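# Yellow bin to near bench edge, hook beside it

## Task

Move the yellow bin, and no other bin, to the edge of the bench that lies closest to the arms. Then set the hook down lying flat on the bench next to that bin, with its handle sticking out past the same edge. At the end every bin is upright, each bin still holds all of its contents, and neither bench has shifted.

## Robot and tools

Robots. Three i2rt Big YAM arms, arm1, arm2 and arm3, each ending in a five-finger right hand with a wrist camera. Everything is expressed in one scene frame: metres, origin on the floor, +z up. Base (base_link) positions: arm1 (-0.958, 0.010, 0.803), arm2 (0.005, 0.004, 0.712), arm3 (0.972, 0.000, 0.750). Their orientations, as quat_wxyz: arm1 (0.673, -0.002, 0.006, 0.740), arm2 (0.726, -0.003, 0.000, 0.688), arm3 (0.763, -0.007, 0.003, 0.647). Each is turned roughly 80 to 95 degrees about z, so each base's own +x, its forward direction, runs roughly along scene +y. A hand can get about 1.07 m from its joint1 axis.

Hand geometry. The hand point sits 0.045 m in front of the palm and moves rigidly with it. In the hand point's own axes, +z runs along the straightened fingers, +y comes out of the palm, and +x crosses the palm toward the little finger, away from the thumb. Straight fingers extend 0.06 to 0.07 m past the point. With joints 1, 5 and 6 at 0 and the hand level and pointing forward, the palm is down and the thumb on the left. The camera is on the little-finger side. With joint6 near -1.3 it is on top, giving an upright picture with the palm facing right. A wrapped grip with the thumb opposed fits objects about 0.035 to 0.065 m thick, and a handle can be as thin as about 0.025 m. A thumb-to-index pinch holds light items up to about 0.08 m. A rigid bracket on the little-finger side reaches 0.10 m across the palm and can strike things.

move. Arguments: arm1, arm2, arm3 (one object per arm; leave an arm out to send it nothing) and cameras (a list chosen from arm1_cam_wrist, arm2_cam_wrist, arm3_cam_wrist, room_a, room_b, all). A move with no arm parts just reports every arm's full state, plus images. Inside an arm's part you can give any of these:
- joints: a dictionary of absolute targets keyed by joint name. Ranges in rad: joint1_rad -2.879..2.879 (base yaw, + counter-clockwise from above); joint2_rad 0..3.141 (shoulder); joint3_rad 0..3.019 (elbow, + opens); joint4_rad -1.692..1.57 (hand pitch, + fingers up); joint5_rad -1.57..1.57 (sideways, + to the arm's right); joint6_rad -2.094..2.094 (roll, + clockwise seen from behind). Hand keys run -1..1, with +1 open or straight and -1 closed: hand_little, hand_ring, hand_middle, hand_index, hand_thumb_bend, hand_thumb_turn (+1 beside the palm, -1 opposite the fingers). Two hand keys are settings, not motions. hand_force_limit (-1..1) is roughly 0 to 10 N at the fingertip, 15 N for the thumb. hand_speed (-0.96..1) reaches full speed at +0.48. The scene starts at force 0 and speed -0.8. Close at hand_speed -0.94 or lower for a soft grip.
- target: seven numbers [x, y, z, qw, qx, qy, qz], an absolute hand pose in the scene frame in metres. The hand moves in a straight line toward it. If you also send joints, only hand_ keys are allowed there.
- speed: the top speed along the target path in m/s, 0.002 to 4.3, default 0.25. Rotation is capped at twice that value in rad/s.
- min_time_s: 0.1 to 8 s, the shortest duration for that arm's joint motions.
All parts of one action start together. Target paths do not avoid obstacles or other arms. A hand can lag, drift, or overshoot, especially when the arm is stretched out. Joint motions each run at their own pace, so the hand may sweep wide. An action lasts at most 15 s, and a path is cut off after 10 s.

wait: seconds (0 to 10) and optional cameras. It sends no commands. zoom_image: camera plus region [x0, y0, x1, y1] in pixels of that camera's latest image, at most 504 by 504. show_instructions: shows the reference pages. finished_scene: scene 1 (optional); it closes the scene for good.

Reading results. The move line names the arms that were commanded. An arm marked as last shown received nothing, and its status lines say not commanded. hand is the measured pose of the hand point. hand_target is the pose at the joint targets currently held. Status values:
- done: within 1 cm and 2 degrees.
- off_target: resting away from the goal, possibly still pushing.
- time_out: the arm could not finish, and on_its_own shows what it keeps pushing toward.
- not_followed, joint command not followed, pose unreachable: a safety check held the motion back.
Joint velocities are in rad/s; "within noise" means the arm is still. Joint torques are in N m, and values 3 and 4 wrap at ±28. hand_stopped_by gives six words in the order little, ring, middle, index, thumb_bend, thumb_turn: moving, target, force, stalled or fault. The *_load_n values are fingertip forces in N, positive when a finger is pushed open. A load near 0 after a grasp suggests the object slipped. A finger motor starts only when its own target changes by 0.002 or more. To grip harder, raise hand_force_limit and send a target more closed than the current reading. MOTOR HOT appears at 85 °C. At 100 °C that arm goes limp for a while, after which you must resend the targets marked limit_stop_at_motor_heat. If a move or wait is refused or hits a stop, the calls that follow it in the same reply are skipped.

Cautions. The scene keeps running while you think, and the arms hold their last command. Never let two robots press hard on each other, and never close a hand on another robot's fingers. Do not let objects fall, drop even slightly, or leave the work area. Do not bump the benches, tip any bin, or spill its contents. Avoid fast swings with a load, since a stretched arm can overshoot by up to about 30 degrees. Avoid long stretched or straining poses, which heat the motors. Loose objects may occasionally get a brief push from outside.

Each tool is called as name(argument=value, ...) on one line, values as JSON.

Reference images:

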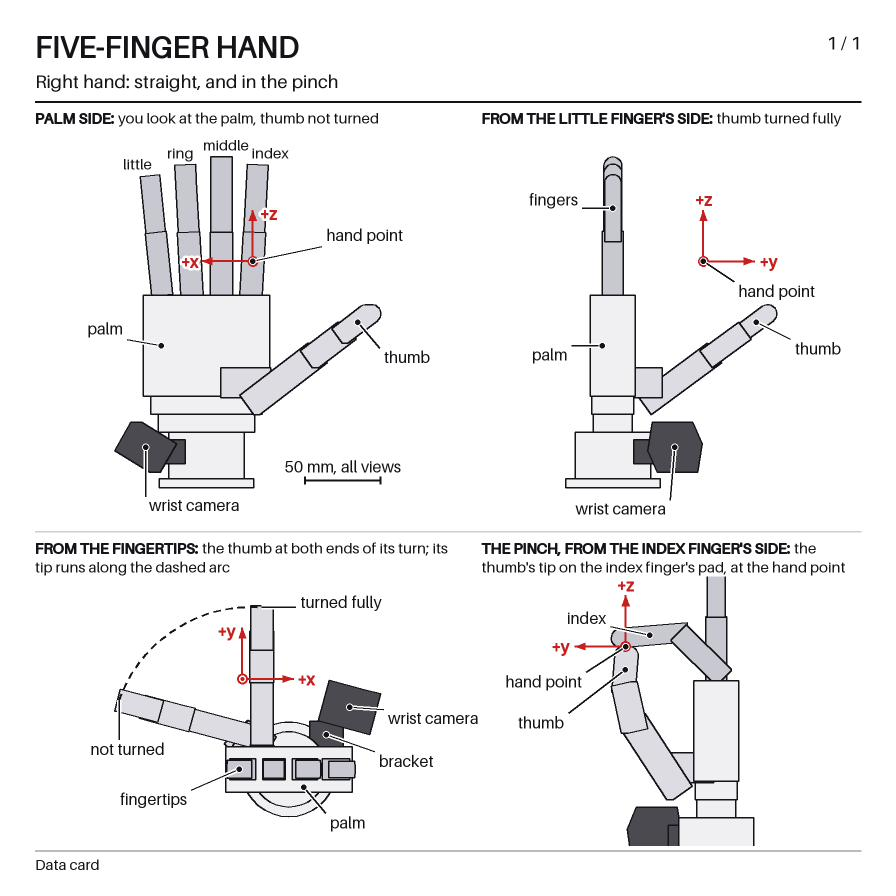

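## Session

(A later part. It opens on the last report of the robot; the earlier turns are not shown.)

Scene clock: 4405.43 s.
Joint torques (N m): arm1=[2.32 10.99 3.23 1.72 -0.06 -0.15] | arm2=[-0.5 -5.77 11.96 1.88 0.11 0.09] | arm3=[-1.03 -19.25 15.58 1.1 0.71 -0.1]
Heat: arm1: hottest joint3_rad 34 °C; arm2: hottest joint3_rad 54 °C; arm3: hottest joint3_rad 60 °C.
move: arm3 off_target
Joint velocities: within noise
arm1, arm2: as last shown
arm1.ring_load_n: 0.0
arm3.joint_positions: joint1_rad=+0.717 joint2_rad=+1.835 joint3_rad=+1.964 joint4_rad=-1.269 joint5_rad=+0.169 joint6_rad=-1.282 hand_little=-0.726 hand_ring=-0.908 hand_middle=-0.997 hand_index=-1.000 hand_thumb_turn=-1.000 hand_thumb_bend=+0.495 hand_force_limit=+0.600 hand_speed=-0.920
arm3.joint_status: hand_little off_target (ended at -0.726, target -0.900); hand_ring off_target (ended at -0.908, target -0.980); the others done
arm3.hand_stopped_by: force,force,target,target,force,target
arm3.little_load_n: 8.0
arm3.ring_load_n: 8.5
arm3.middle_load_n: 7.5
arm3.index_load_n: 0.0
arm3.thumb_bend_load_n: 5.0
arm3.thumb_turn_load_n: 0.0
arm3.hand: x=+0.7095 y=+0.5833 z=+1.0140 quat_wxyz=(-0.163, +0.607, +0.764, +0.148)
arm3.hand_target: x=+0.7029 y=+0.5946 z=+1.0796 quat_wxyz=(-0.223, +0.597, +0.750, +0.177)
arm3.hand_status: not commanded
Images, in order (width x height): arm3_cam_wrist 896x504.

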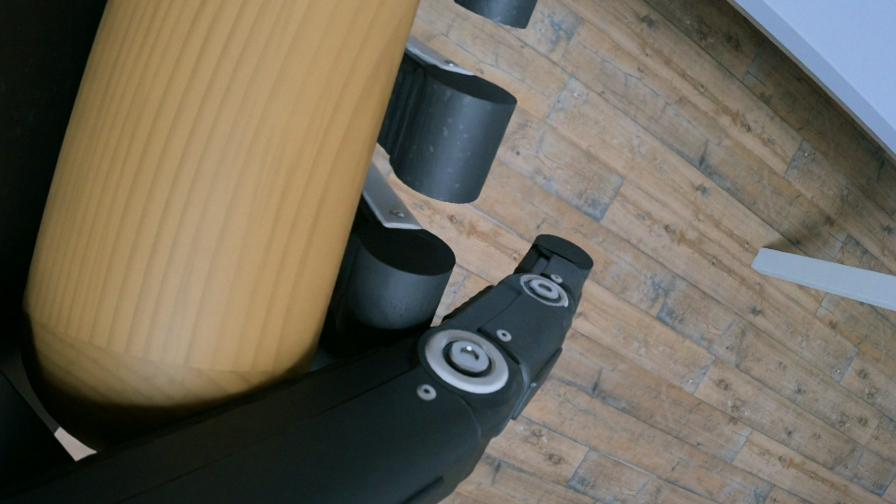

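move(arm3={"target": [0.78, 0.60, 1.06, 0.5022, -0.6874, -0.5220, 0.0484], "speed": 0.1}, cameras=["arm2_cam_wrist", "arm3_cam_wrist", "room_a"])

Scene clock: 4414.87 s.
Joint torques (N m): arm1=[2.2 10.99 3.22 1.73 -0.06 -0.15] | arm2=[-1.26 -4.89 12.14 1.89 0.07 0.02] | arm3=[-2.37 -17.14 11.85 3.23 -0.29 -0.32]
Heat: arm1: hottest joint3_rad 33 °C; arm2: hottest joint3_rad 54 °C; arm3: hottest joint3_rad 58 °C.
move: arm3 off_target
Joint velocities: within noise
arm1, arm2: as last shown
arm3.joint_positions: joint1_rad=+0.382 joint2_rad=+1.527 joint3_rad=+1.432 joint4_rad=-0.617 joint5_rad=-0.459 joint6_rad=-0.805 hand_little=-0.726 hand_ring=-0.908 hand_middle=-0.997 hand_index=-1.000 hand_thumb_turn=-1.000 hand_thumb_bend=+0.495 hand_force_limit=+0.600 hand_speed=-0.920
arm3.joint_status: not commanded
arm3.hand_stopped_by: force,force,target,target,force,target
arm3.little_load_n: 6.0
arm3.ring_load_n: 8.0
arm3.middle_load_n: 6.5
arm3.index_load_n: 0.0
arm3.thumb_bend_load_n: 4.5
arm3.thumb_turn_load_n: 0.0
arm3.hand: x=+0.7760 y=+0.5824 z=+0.9988 quat_wxyz=(-0.441, +0.729, +0.516, -0.083)
arm3.hand_target: x=+0.7807 y=+0.5959 z=+1.0604 quat_wxyz=(-0.501, +0.688, +0.522, -0.047)
arm3.hand_status: off_target (0.064 m and 9.4 deg from the pose sent, 0.086 m and 54.1 deg at the start)
Images, in order (width x height): arm2_cam_wrist 896x504, arm3_cam_wrist 896x504, room_a 896x504.

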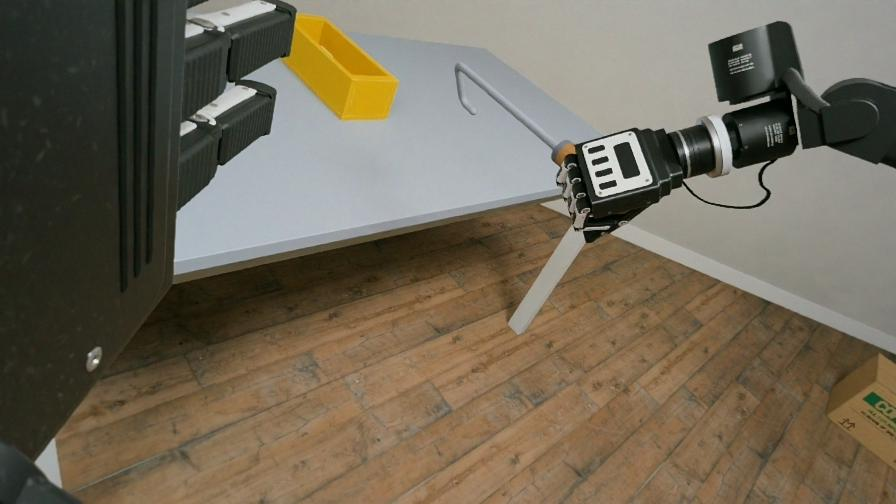

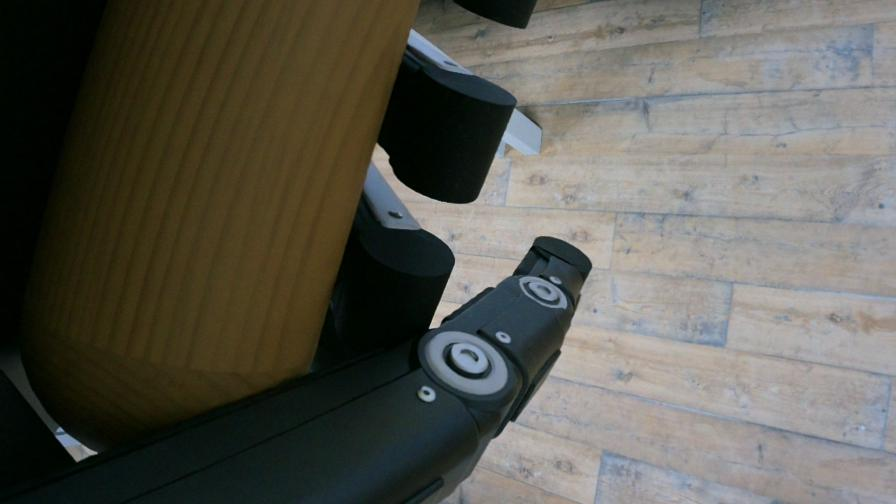

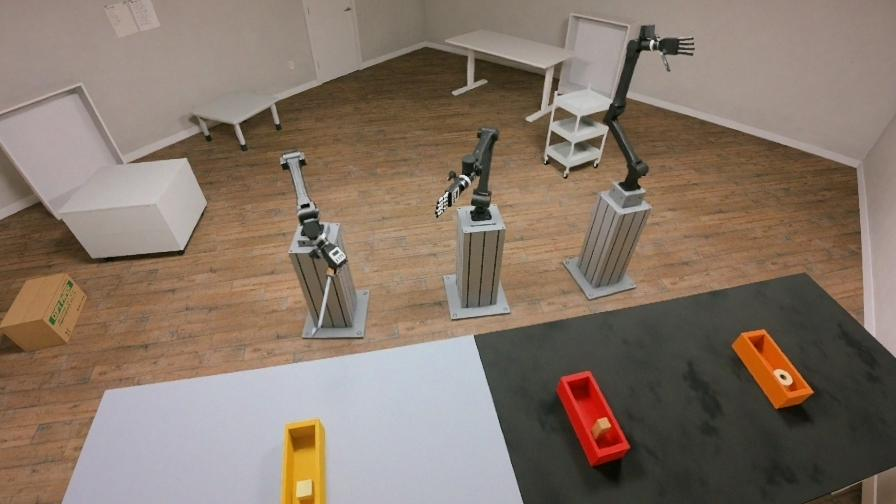

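zoom_image(camera="arm2_cam_wrist", region=[420, 40, 680, 250])

Scaled by 1.938 from the camera's image (finer frame: 1280x720).

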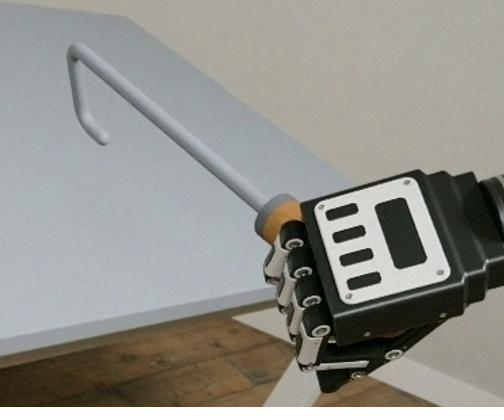

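move(arm3={"target": [0.81, 0.62, 1.06, 0.5858, -0.6390, -0.4800, 0.1335], "speed": 0.1}, cameras=["arm2_cam_wrist", "arm3_cam_wrist"])

Scene clock: 4468.90 s.
Joint torques (N m): arm1=[2.32 10.7 3.19 1.68 -0.07 -0.14] | arm2=[-1.9 -4.89 12.38 2 0.12 0.02] | arm3=[-2.32 -14.74 11.63 3.43 -0.52 -0.42]
Heat: arm1: hottest joint3_rad 33 °C; arm2: hottest joint3_rad 55 °C; arm3: hottest joint3_rad 53 °C.
move: arm3 off_target
Joint velocities: within noise
arm1, arm2: as last shown
arm3.joint_positions: joint1_rad=+0.235 joint2_rad=+1.516 joint3_rad=+1.327 joint4_rad=-0.312 joint5_rad=-0.761 joint6_rad=-0.658 hand_little=-0.726 hand_ring=-0.908 hand_middle=-0.997 hand_index=-1.000 hand_thumb_turn=-1.000 hand_thumb_bend=+0.495 hand_force_limit=+0.600 hand_speed=-0.920
arm3.joint_status: not commanded
arm3.hand_stopped_by: force,force,target,target,force,target
arm3.little_load_n: 4.5
arm3.ring_load_n: 7.0
arm3.middle_load_n: 6.0
arm3.index_load_n: 0.0
arm3.thumb_bend_load_n: 4.5
arm3.thumb_turn_load_n: 0.5
arm3.hand: x=+0.8041 y=+0.6021 z=+1.0156 quat_wxyz=(-0.540, +0.683, +0.461, -0.171)
arm3.hand_target: x=+0.8103 y=+0.6169 z=+1.0605 quat_wxyz=(-0.585, +0.640, +0.480, -0.133)
arm3.hand_status: off_target (0.048 m and 8.7 deg from the pose sent, 0.079 m and 20.8 deg at the start)
Images, in order (width x height): arm2_cam_wrist 896x504, arm3_cam_wrist 896x504.

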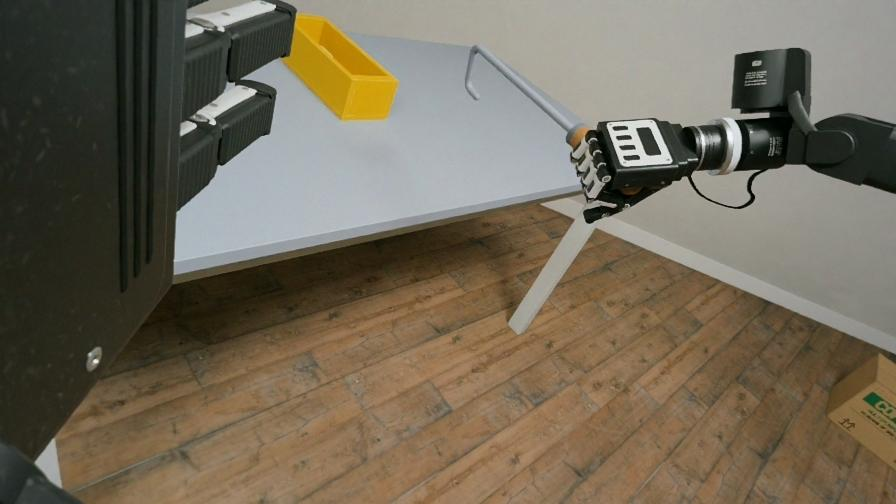

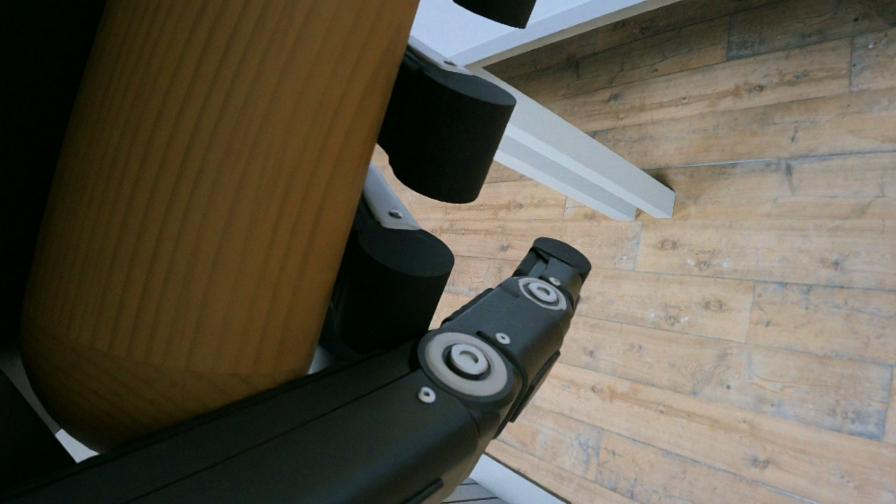

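move(arm3={"target": [0.842, 0.762, 1.025, 0.5858, -0.6390, -0.4800, 0.1335], "speed": 0.08}, cameras=["arm2_cam_wrist", "arm3_cam_wrist", "room_a", "room_b"])

Scene clock: 4512.97 s.
Joint torques (N m): arm1=[2.08 10.75 3.22 1.72 -0.08 -0.15] | arm2=[-0.85 -5.19 11.99 1.87 0.1 0.06] | arm3=[-2.61 -20.78 16.12 1.98 -0.64 -0.56]
Heat: arm1: hottest joint3_rad 33 °C; arm2: hottest joint3_rad 55 °C; arm3: hottest joint3_rad 48 °C.
move: arm3 off_target
Joint velocities: within noise
arm1, arm2: as last shown
arm2.thumb_turn_load_n: 0.5
arm3.joint_positions: joint1_rad=+0.174 joint2_rad=+1.891 joint3_rad=+1.648 joint4_rad=-0.310 joint5_rad=-0.815 joint6_rad=-0.673 hand_little=-0.726 hand_ring=-0.908 hand_middle=-0.997 hand_index=-1.000 hand_thumb_turn=-1.000 hand_thumb_bend=+0.495 hand_force_limit=+0.600 hand_speed=-0.920
arm3.joint_status: not commanded
arm3.hand_stopped_by: force,force,target,target,force,target
arm3.little_load_n: 5.0
arm3.ring_load_n: 7.0
arm3.middle_load_n: 6.0
arm3.index_load_n: 0.5
arm3.thumb_bend_load_n: 4.5
arm3.thumb_turn_load_n: 0.5
arm3.hand: x=+0.8326 y=+0.7280 z=+0.9446 quat_wxyz=(-0.529, +0.695, +0.450, -0.183)
arm3.hand_target: x=+0.8427 y=+0.7528 z=+1.0258 quat_wxyz=(-0.586, +0.640, +0.479, -0.132)
arm3.hand_status: off_target (0.088 m and 11.3 deg from the pose sent, 0.165 m and 8.7 deg at the start; pose on its path clipped on 6 of 74 steps)
Images, in order (width x height): arm2_cam_wrist 896x504, arm3_cam_wrist 896x504, room_a 896x504, room_b 896x504.

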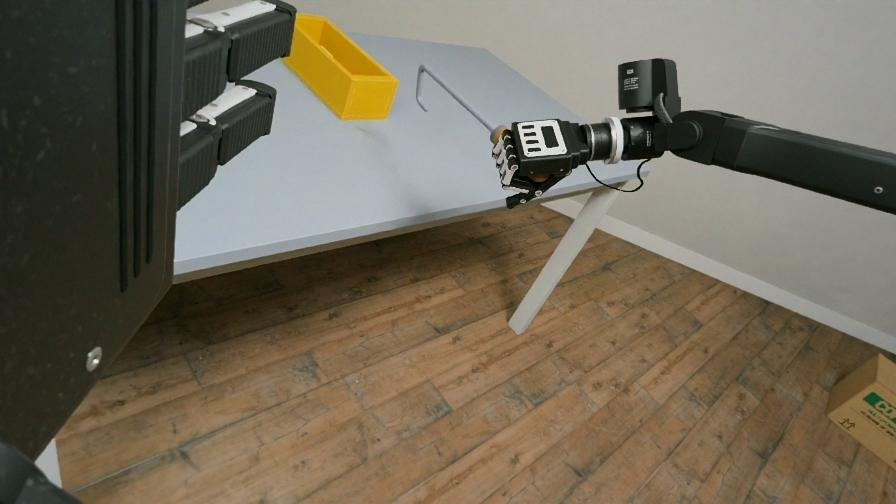

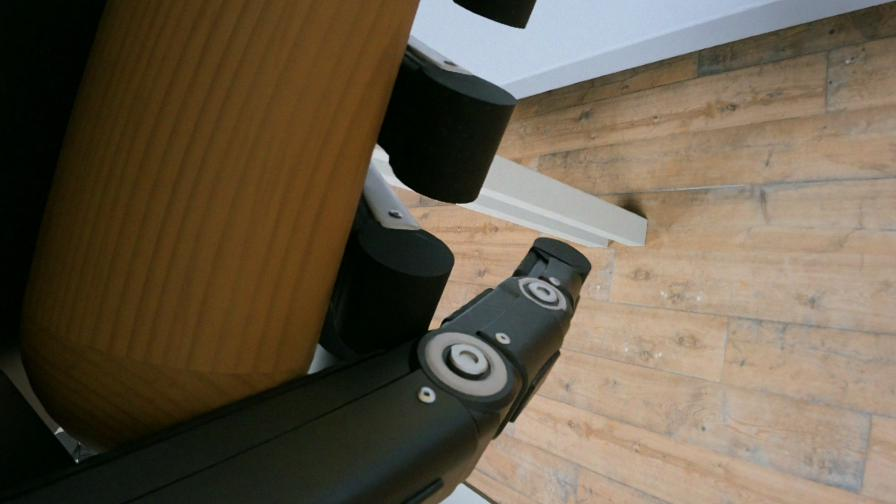

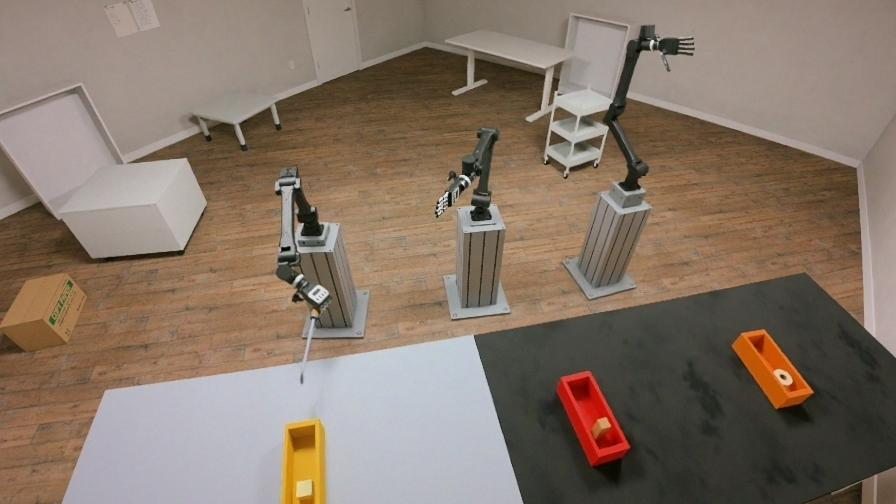

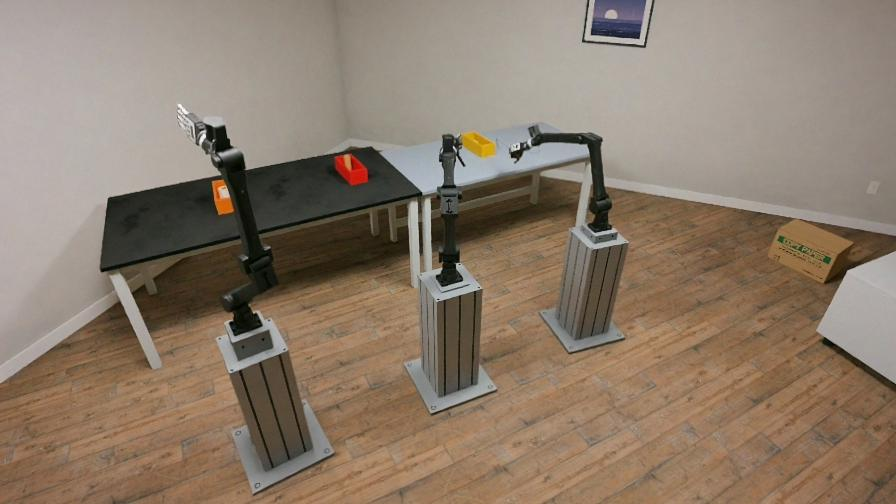

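move(arm3={"target": [0.842, 0.765, 1.015, 0.6544, -0.5686, -0.4920, 0.0783], "speed": 0.08}, cameras=["arm2_cam_wrist", "room_a"])

Scene clock: 4568.37 s.
Joint torques (N m): arm1=[2.26 10.81 3.22 1.7 -0.07 -0.14] | arm2=[-1.08 -5.07 12.08 1.96 0.07 -0.01] | arm3=[-2.37 -22.42 11.3 3.52 -0.47 -0.55]
Heat: arm1: hottest joint3_rad 33 °C; arm2: hottest joint3_rad 55 °C; arm3: hottest joint3_rad 53 °C.
move: arm3 off_target
Joint velocities: within noise
arm1.joint_positions: joint1_rad=+0.291 joint2_rad=+0.649 joint3_rad=+2.193 joint4_rad=-1.294 joint5_rad=+0.025 joint6_rad=-1.554 hand_little=+1.000 hand_ring=+1.000 hand_middle=+1.000 hand_index=+1.000 hand_thumb_turn=+1.000 hand_thumb_bend=+1.000 hand_force_limit=-0.200 hand_speed=-0.500
arm1.joint_status: not commanded
arm1.hand_stopped_by: target,target,target,target,target,target
arm1.little_load_n: 0.0
arm1.ring_load_n: 0.0
arm1.middle_load_n: 0.0
arm1.index_load_n: 0.0
arm1.thumb_bend_load_n: 0.0
arm1.thumb_turn_load_n: 0.0
arm1.hand: x=-0.9078 y=+0.0781 z=+1.6327 quat_wxyz=(-0.654, +0.360, +0.501, +0.439)
arm1.hand_target: x=-0.9068 y=+0.0765 z=+1.6337 quat_wxyz=(-0.653, +0.355, +0.505, +0.440)
arm1.hand_status: not commanded
arm2: as last shown
arm2.thumb_turn_load_n: -0.5
arm3.joint_positions: joint1_rad=+0.174 joint2_rad=+1.891 joint3_rad=+1.526 joint4_rad=+0.025 joint5_rad=-0.816 joint6_rad=-0.677 hand_little=-0.726 hand_ring=-0.908 hand_middle=-0.997 hand_index=-1.000 hand_thumb_turn=-1.000 hand_thumb_bend=+0.495 hand_force_limit=+0.600 hand_speed=-0.920
arm3.joint_status: not commanded
arm3.hand_stopped_by: force,force,target,target,force,target
arm3.little_load_n: 4.5
arm3.ring_load_n: 7.0
arm3.middle_load_n: 6.0
arm3.index_load_n: 0.0
arm3.thumb_bend_load_n: 4.5
arm3.thumb_turn_load_n: 0.5
arm3.hand: x=+0.8325 y=+0.7469 z=+0.9359 quat_wxyz=(-0.601, +0.633, +0.468, -0.134)
arm3.hand_target: x=+0.8420 y=+0.7595 z=+1.0149 quat_wxyz=(-0.653, +0.570, +0.492, -0.077)
arm3.hand_status: off_target (0.082 m and 11.9 deg from the pose sent, 0.080 m and 24.2 deg at the start)
Images, in order (width x height): arm2_cam_wrist 896x504, room_a 896x504.

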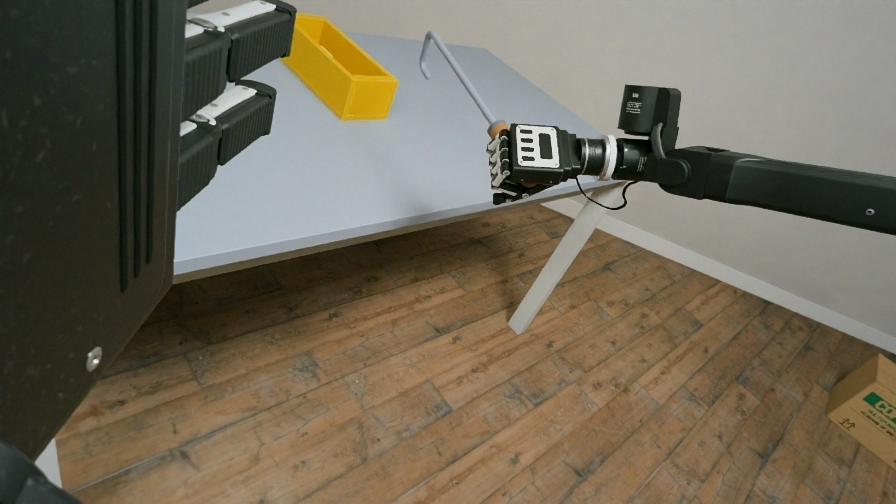

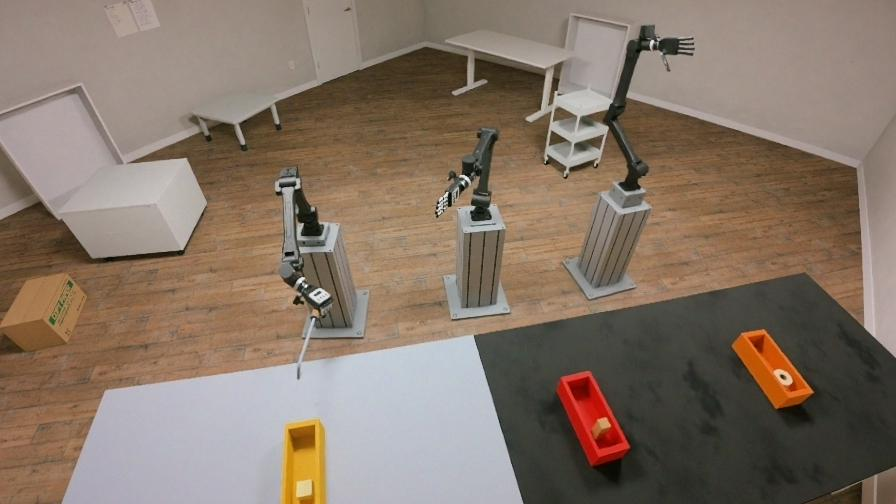

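zoom_image(camera="room_a", region=[230, 280, 400, 450])

zoom_image(camera="arm2_cam_wrist", region=[260, 0, 560, 220])

Scaled by 2.965 from the camera's image (finer frame: 1280x720).

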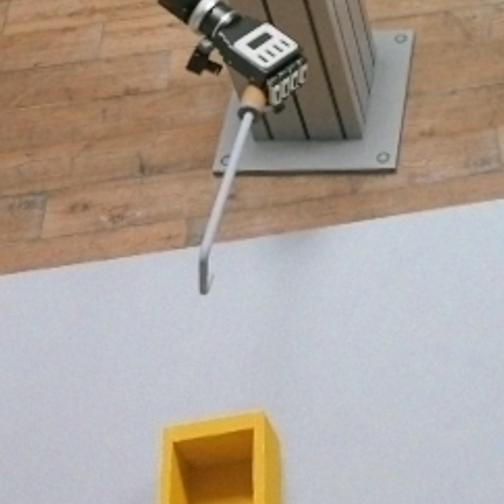

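Scaled by 1.680 from the camera's image (finer frame: 1280x720).

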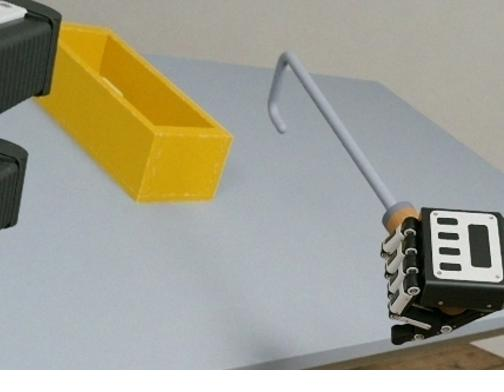

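move(arm3={"target": [0.842, 0.85, 1.02, 0.6544, -0.5686, -0.4920, 0.0783], "speed": 0.08}, cameras=["arm2_cam_wrist", "room_a"])

zoom_image(camera="room_a", region=[230, 280, 400, 450])

zoom_image(camera="arm2_cam_wrist", region=[260, 0, 560, 220])

Scene clock: 4719.63 s.
Joint torques (N m): arm1=[2.26 10.75 3.21 1.7 -0.08 -0.13] | arm2=[-1.08 -5.19 12.12 1.87 0.06 0] | arm3=[-2.43 -22.95 16.49 2.18 -0.42 -0.53]
Heat: arm1: hottest joint3_rad 32 °C; arm2: hottest joint3_rad 56 °C; arm3: hottest joint3_rad 52 °C.
move: arm3 off_target
Joint velocities: within noise
arm1, arm2: as last shown
arm1.thumb_turn_load_n: 0.5
arm2.thumb_turn_load_n: 0.0
arm3.joint_positions: joint1_rad=+0.174 joint2_rad=+2.074 joint3_rad=+1.794 joint4_rad=-0.055 joint5_rad=-0.816 joint6_rad=-0.677 hand_little=-0.726 hand_ring=-0.908 hand_middle=-0.997 hand_index=-1.000 hand_thumb_turn=-1.000 hand_thumb_bend=+0.495 hand_force_limit=+0.600 hand_speed=-0.920
arm3.joint_status: not commanded
arm3.hand_stopped_by: force,force,target,target,force,target
arm3.little_load_n: 4.5
arm3.ring_load_n: 7.5
arm3.middle_load_n: 5.5
arm3.index_load_n: 0.0
arm3.thumb_bend_load_n: 4.5
arm3.thumb_turn_load_n: 0.5
arm3.hand: x=+0.8319 y=+0.8160 z=+0.9271 quat_wxyz=(-0.603, +0.632, +0.469, -0.133)
arm3.hand_target: x=+0.8429 y=+0.8384 z=+1.0205 quat_wxyz=(-0.655, +0.570, +0.491, -0.077)
arm3.hand_status: off_target (0.099 m and 11.6 deg from the pose sent, 0.133 m and 11.8 deg at the start)
Images, in order (width x height): arm2_cam_wrist 896x504, room_a 896x504.

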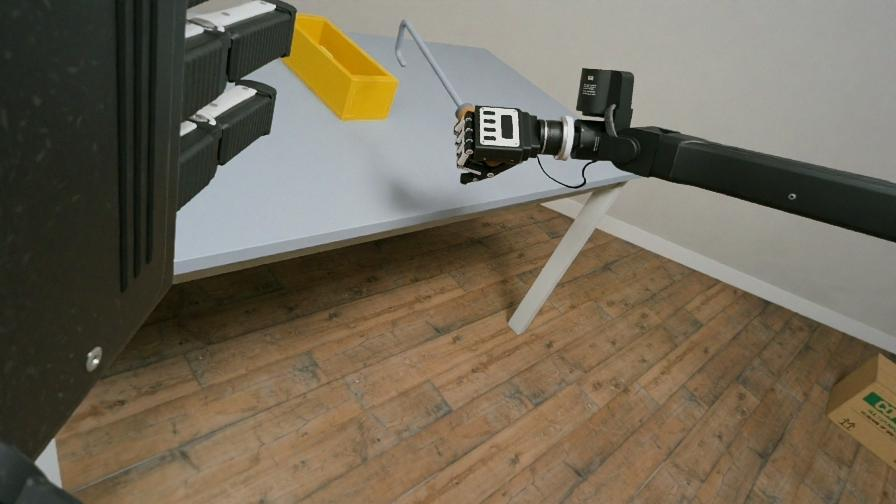

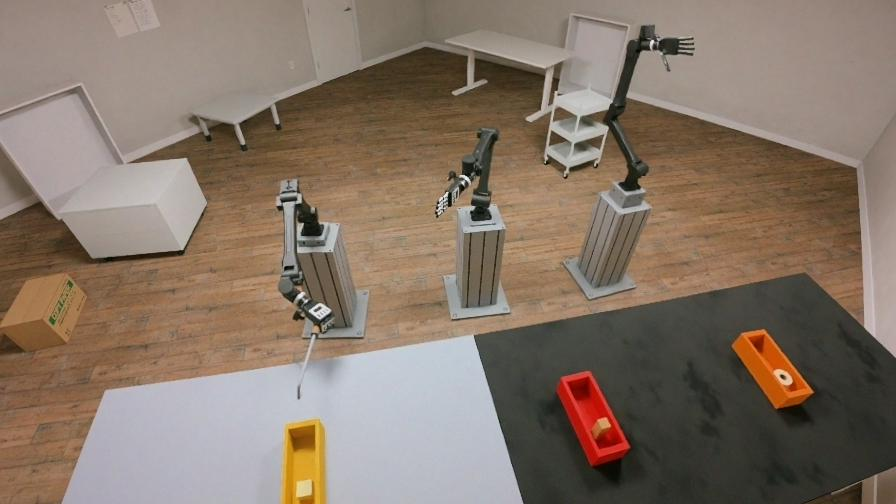

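Scaled by 2.965 from the camera's image (finer frame: 1280x720).

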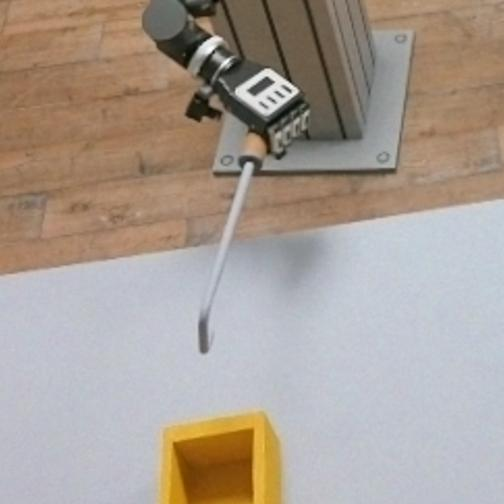

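Scaled by 1.680 from the camera's image (finer frame: 1280x720).

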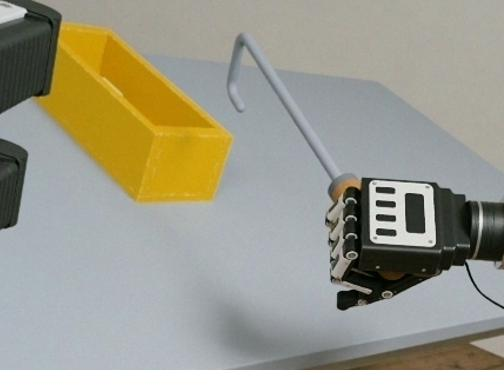

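move(arm3={"joints": {"joint2_rad": 2.19, "joint3_rad": 2.20, "joint4_rad": -0.14}, "min_time_s": 3}, cameras=["arm2_cam_wrist", "room_a"])

zoom_image(camera="room_a", region=[230, 280, 400, 450])

zoom_image(camera="arm2_cam_wrist", region=[260, 0, 560, 220])

Scene clock: 4844.87 s.
Joint torques (N m): arm1=[2.14 10.64 3.26 1.7 -0.08 -0.15] | arm2=[-0.85 -5.19 12.15 2.02 0.08 0.05] | arm3=[-2.49 -25.11 16.91 2.19 -0.43 -0.52]
Heat: arm1: hottest joint3_rad 32 °C; arm2: hottest joint3_rad 56 °C; arm3: hottest joint3_rad 61 °C.
move: arm3 time_out
Joint velocities: within noise
arm1: as last shown
arm1.ring_load_n: 0.5
arm1.thumb_turn_load_n: 0.0
arm2.joint_positions: joint1_rad=-0.427 joint2_rad=+1.146 joint3_rad=+1.188 joint4_rad=-0.112 joint5_rad=+0.239 joint6_rad=-1.576 hand_little=+1.000 hand_ring=+1.000 hand_middle=+1.000 hand_index=+1.000 hand_thumb_turn=+1.000 hand_thumb_bend=+1.000 hand_force_limit=+0.000 hand_speed=-0.800
arm2.joint_status: not commanded
arm2.hand_stopped_by: target,target,target,target,target,target
arm2.little_load_n: 0.0
arm2.ring_load_n: 0.0
arm2.middle_load_n: 0.0
arm2.index_load_n: 0.0
arm2.thumb_bend_load_n: 0.0
arm2.thumb_turn_load_n: 0.0
arm2.hand: x=+0.3527 y=+0.4489 z=+1.1833 quat_wxyz=(-0.272, +0.661, +0.311, +0.626)
arm2.hand_target: x=+0.3585 y=+0.4481 z=+1.2193 quat_wxyz=(-0.288, +0.646, +0.288, +0.646)
arm2.hand_status: not commanded
arm3.joint_positions: joint1_rad=+0.174 joint2_rad=+2.231 joint3_rad=+2.100 joint4_rad=-0.160 joint5_rad=-0.816 joint6_rad=-0.677 hand_little=-0.726 hand_ring=-0.908 hand_middle=-0.997 hand_index=-1.000 hand_thumb_turn=-1.000 hand_thumb_bend=+0.495 hand_force_limit=+0.600 hand_speed=-0.920
arm3.joint_status: joint3_rad time_out (moved +0.306 of +0.406); the others done
arm3.hand_stopped_by: force,force,target,target,force,target
arm3.little_load_n: 4.5
arm3.ring_load_n: 7.0
arm3.middle_load_n: 5.5
arm3.index_load_n: 0.5
arm3.thumb_bend_load_n: 4.5
arm3.thumb_turn_load_n: 0.5
arm3.on_its_own: joint3_rad reads +2.100 and still pushes toward +2.200 since a time_out; joint6_rad reads -0.677 and still pushes toward -0.731 since a time_out
arm3.hand: x=+0.8312 y=+0.8774 z=+0.9482 quat_wxyz=(-0.616, +0.619, +0.471, -0.123)
arm3.hand_target: x=+0.8429 y=+0.8927 z=+1.0463 quat_wxyz=(-0.667, +0.555, +0.493, -0.066)
arm3.hand_status: not commanded
Images, in order (width x height): arm2_cam_wrist 896x504, room_a 896x504.

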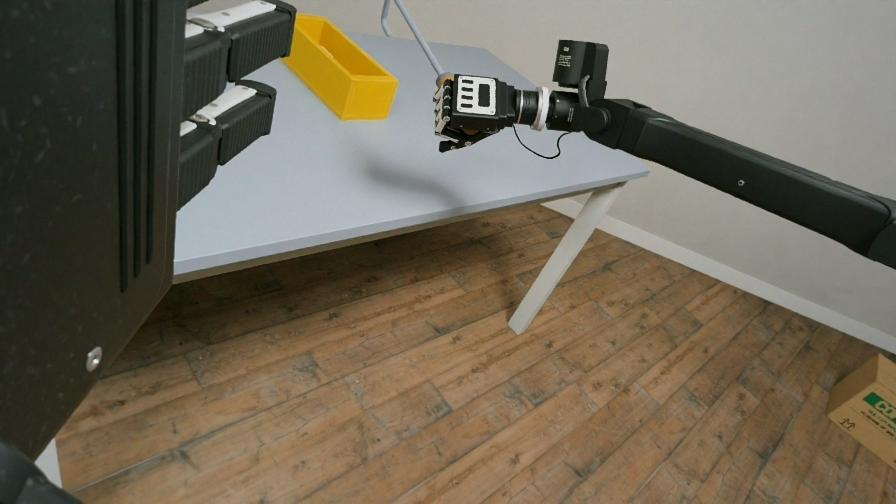

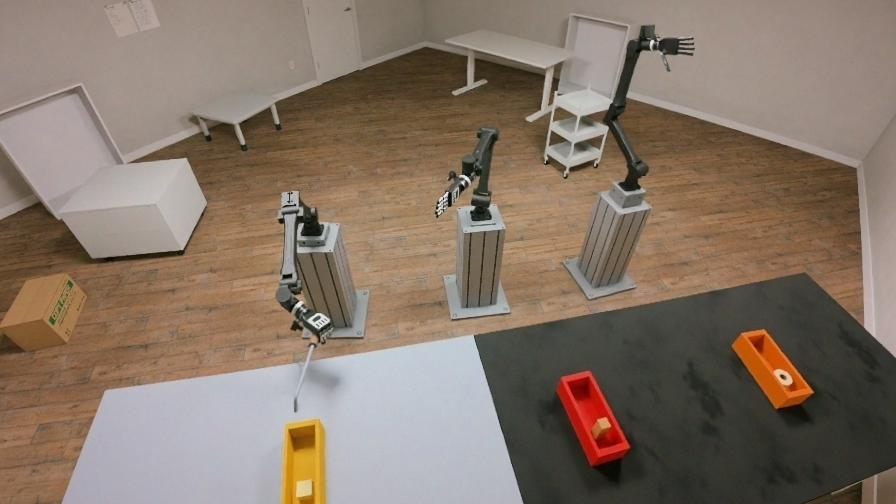

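Scaled by 2.965 from the camera's image (finer frame: 1280x720).

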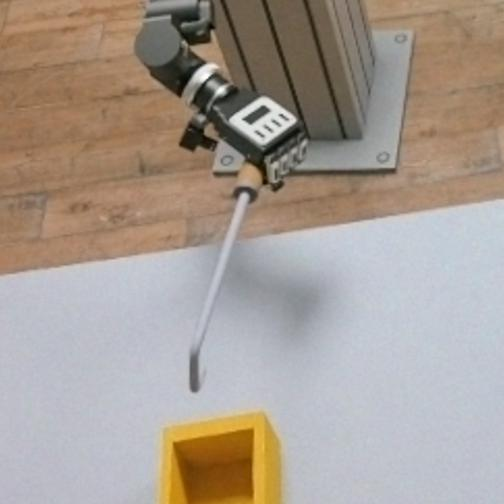

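Scaled by 1.680 from the camera's image (finer frame: 1280x720).

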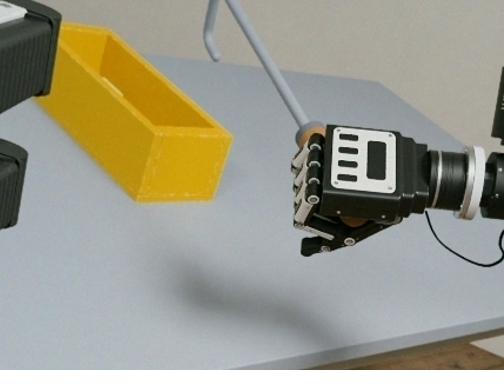

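move(arm3={"joints": {"joint2_rad": 2.309, "joint3_rad": 2.35, "joint4_rad": -0.161}, "min_time_s": 3}, cameras=["arm2_cam_wrist", "room_a"])

zoom_image(camera="room_a", region=[230, 300, 400, 470])

Scene clock: 4894.03 s.
Joint torques (N m): arm1=[2.2 10.87 3.23 1.73 -0.07 -0.14] | arm2=[-1.96 -5.48 12.19 1.89 0.06 0.11] | arm3=[-2.43 -26.7 16.99 2.24 -0.42 -0.52]
Heat: arm1: hottest joint3_rad 31 °C; arm2: hottest joint3_rad 56 °C; arm3: hottest joint3_rad 67 °C.
move: arm3 time_out
Joint velocities: within noise
arm1, arm2: as last shown
arm1.ring_load_n: 0.0
arm3.joint_positions: joint1_rad=+0.174 joint2_rad=+2.353 joint3_rad=+2.248 joint4_rad=-0.182 joint5_rad=-0.816 joint6_rad=-0.677 hand_little=-0.726 hand_ring=-0.908 hand_middle=-0.997 hand_index=-1.000 hand_thumb_turn=-1.000 hand_thumb_bend=+0.495 hand_force_limit=+0.600 hand_speed=-0.920
arm3.joint_status: joint3_rad time_out (moved +0.149 of +0.250); the others done
arm3.hand_stopped_by: force,force,target,target,force,target
arm3.little_load_n: 4.5
arm3.ring_load_n: 7.0
arm3.middle_load_n: 6.0
arm3.index_load_n: 0.0
arm3.thumb_bend_load_n: 4.5
arm3.thumb_turn_load_n: 0.5
arm3.on_its_own: joint3_rad reads +2.248 and still pushes toward +2.350 since a time_out; joint6_rad reads -0.677 and still pushes toward -0.731 since a time_out
arm3.hand: x=+0.8310 y=+0.9080 z=+0.9221 quat_wxyz=(-0.618, +0.617, +0.472, -0.122)
arm3.hand_target: x=+0.8431 y=+0.9230 z=+1.0247 quat_wxyz=(-0.670, +0.552, +0.493, -0.063)
arm3.hand_status: not commanded
Images, in order (width x height): arm2_cam_wrist 896x504, room_a 896x504.

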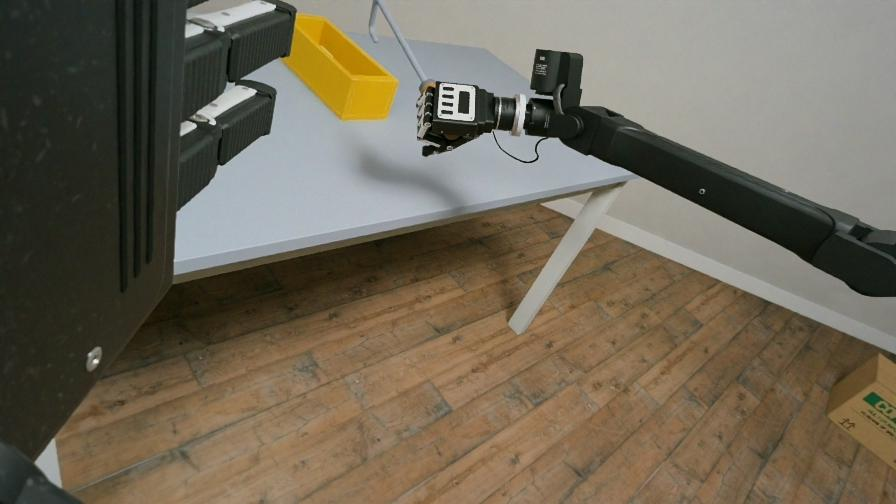

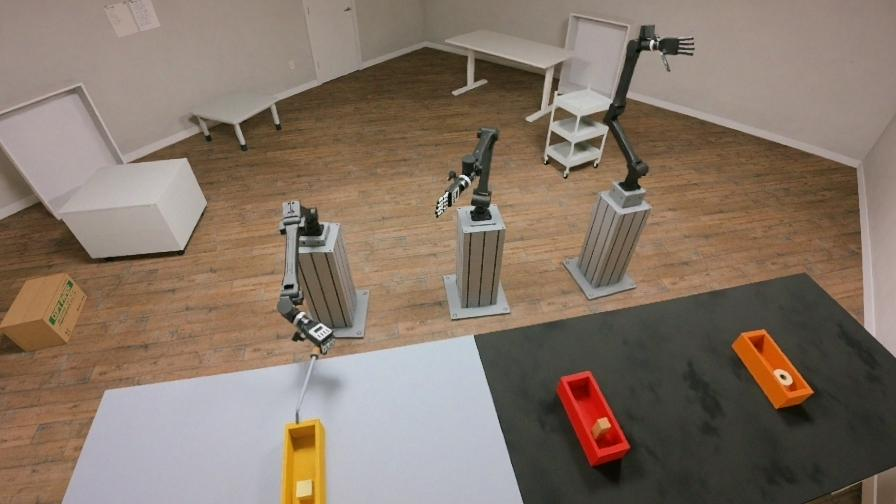

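Scaled by 2.965 from the camera's image (finer frame: 1280x720).

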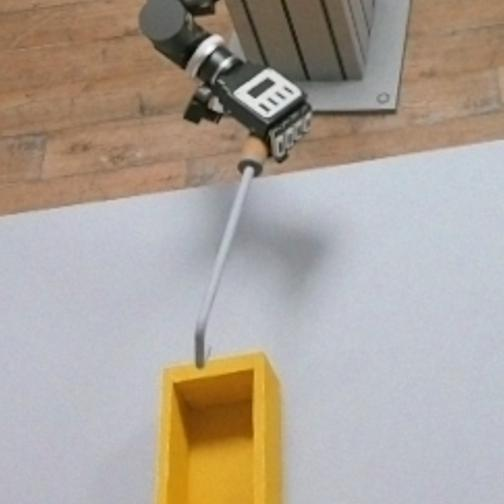

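move(arm3={"joints": {"joint2_rad": 2.369, "joint3_rad": 2.45, "joint4_rad": -0.301}, "min_time_s": 3}, cameras=["arm2_cam_wrist", "room_a"])

zoom_image(camera="room_a", region=[230, 300, 400, 470])

zoom_image(camera="arm2_cam_wrist", region=[260, 0, 560, 220])

Scene clock: 4948.97 s.
Joint torques (N m): arm1=[2.14 10.87 3.18 1.76 -0.08 -0.14] | arm2=[-1.79 -5.25 12.04 2.06 0.05 0.08] | arm3=[-2.37 -26.81 17.13 2.21 -0.47 -0.52]
Heat: arm1: hottest joint3_rad 31 °C; arm2: hottest joint3_rad 56 °C; arm3: hottest joint3_rad 65 °C.
move: arm3 time_out
Joint velocities: within noise
arm1, arm2: as last shown
arm1.index_load_n: -0.5
arm3.joint_positions: joint1_rad=+0.174 joint2_rad=+2.412 joint3_rad=+2.349 joint4_rad=-0.321 joint5_rad=-0.816 joint6_rad=-0.677 hand_little=-0.726 hand_ring=-0.908 hand_middle=-0.997 hand_index=-1.000 hand_thumb_turn=-1.000 hand_thumb_bend=+0.495 hand_force_limit=+0.600 hand_speed=-0.920
arm3.joint_status: joint3_rad time_out (moved +0.100 of +0.202); the others done
arm3.hand_stopped_by: force,force,target,target,force,target
arm3.little_load_n: 4.5
arm3.ring_load_n: 7.5
arm3.middle_load_n: 6.0
arm3.index_load_n: 0.0
arm3.thumb_bend_load_n: 4.5
arm3.thumb_turn_load_n: 0.5
arm3.on_its_own: joint3_rad reads +2.349 and still pushes toward +2.450 since a time_out; joint6_rad reads -0.677 and still pushes toward -0.731 since a time_out
arm3.hand: x=+0.8311 y=+0.9084 z=+0.9005 quat_wxyz=(-0.587, +0.647, +0.465, -0.145)
arm3.hand_target: x=+0.8432 y=+0.9251 z=+1.0007 quat_wxyz=(-0.641, +0.585, +0.489, -0.088)
arm3.hand_status: not commanded
Images, in order (width x height): arm2_cam_wrist 896x504, room_a 896x504.

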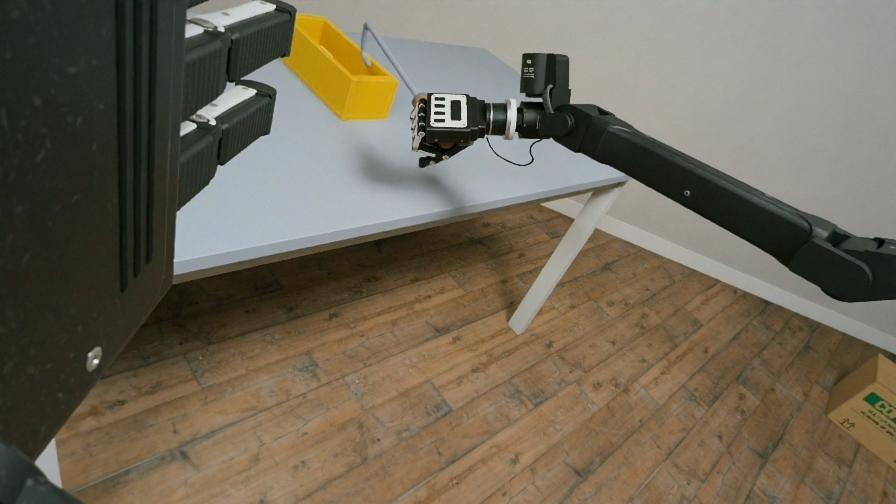

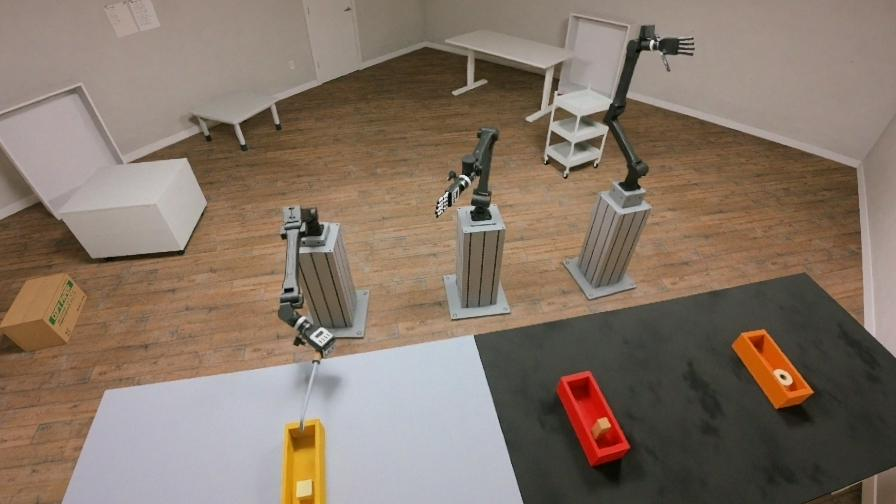

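Scaled by 2.965 from the camera's image (finer frame: 1280x720).

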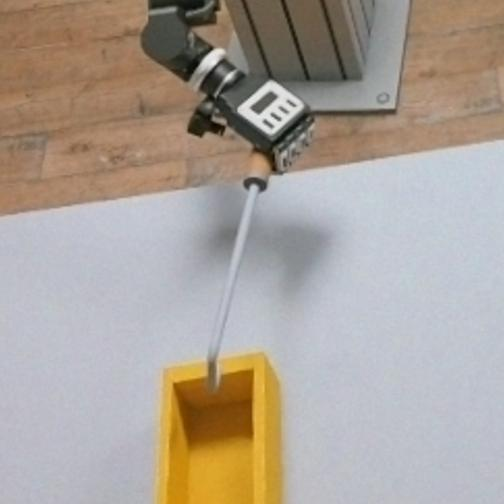

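Scaled by 1.680 from the camera's image (finer frame: 1280x720).

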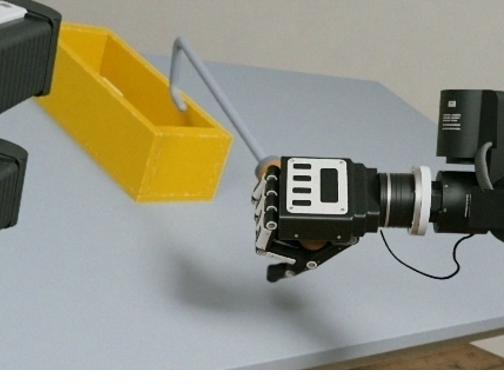

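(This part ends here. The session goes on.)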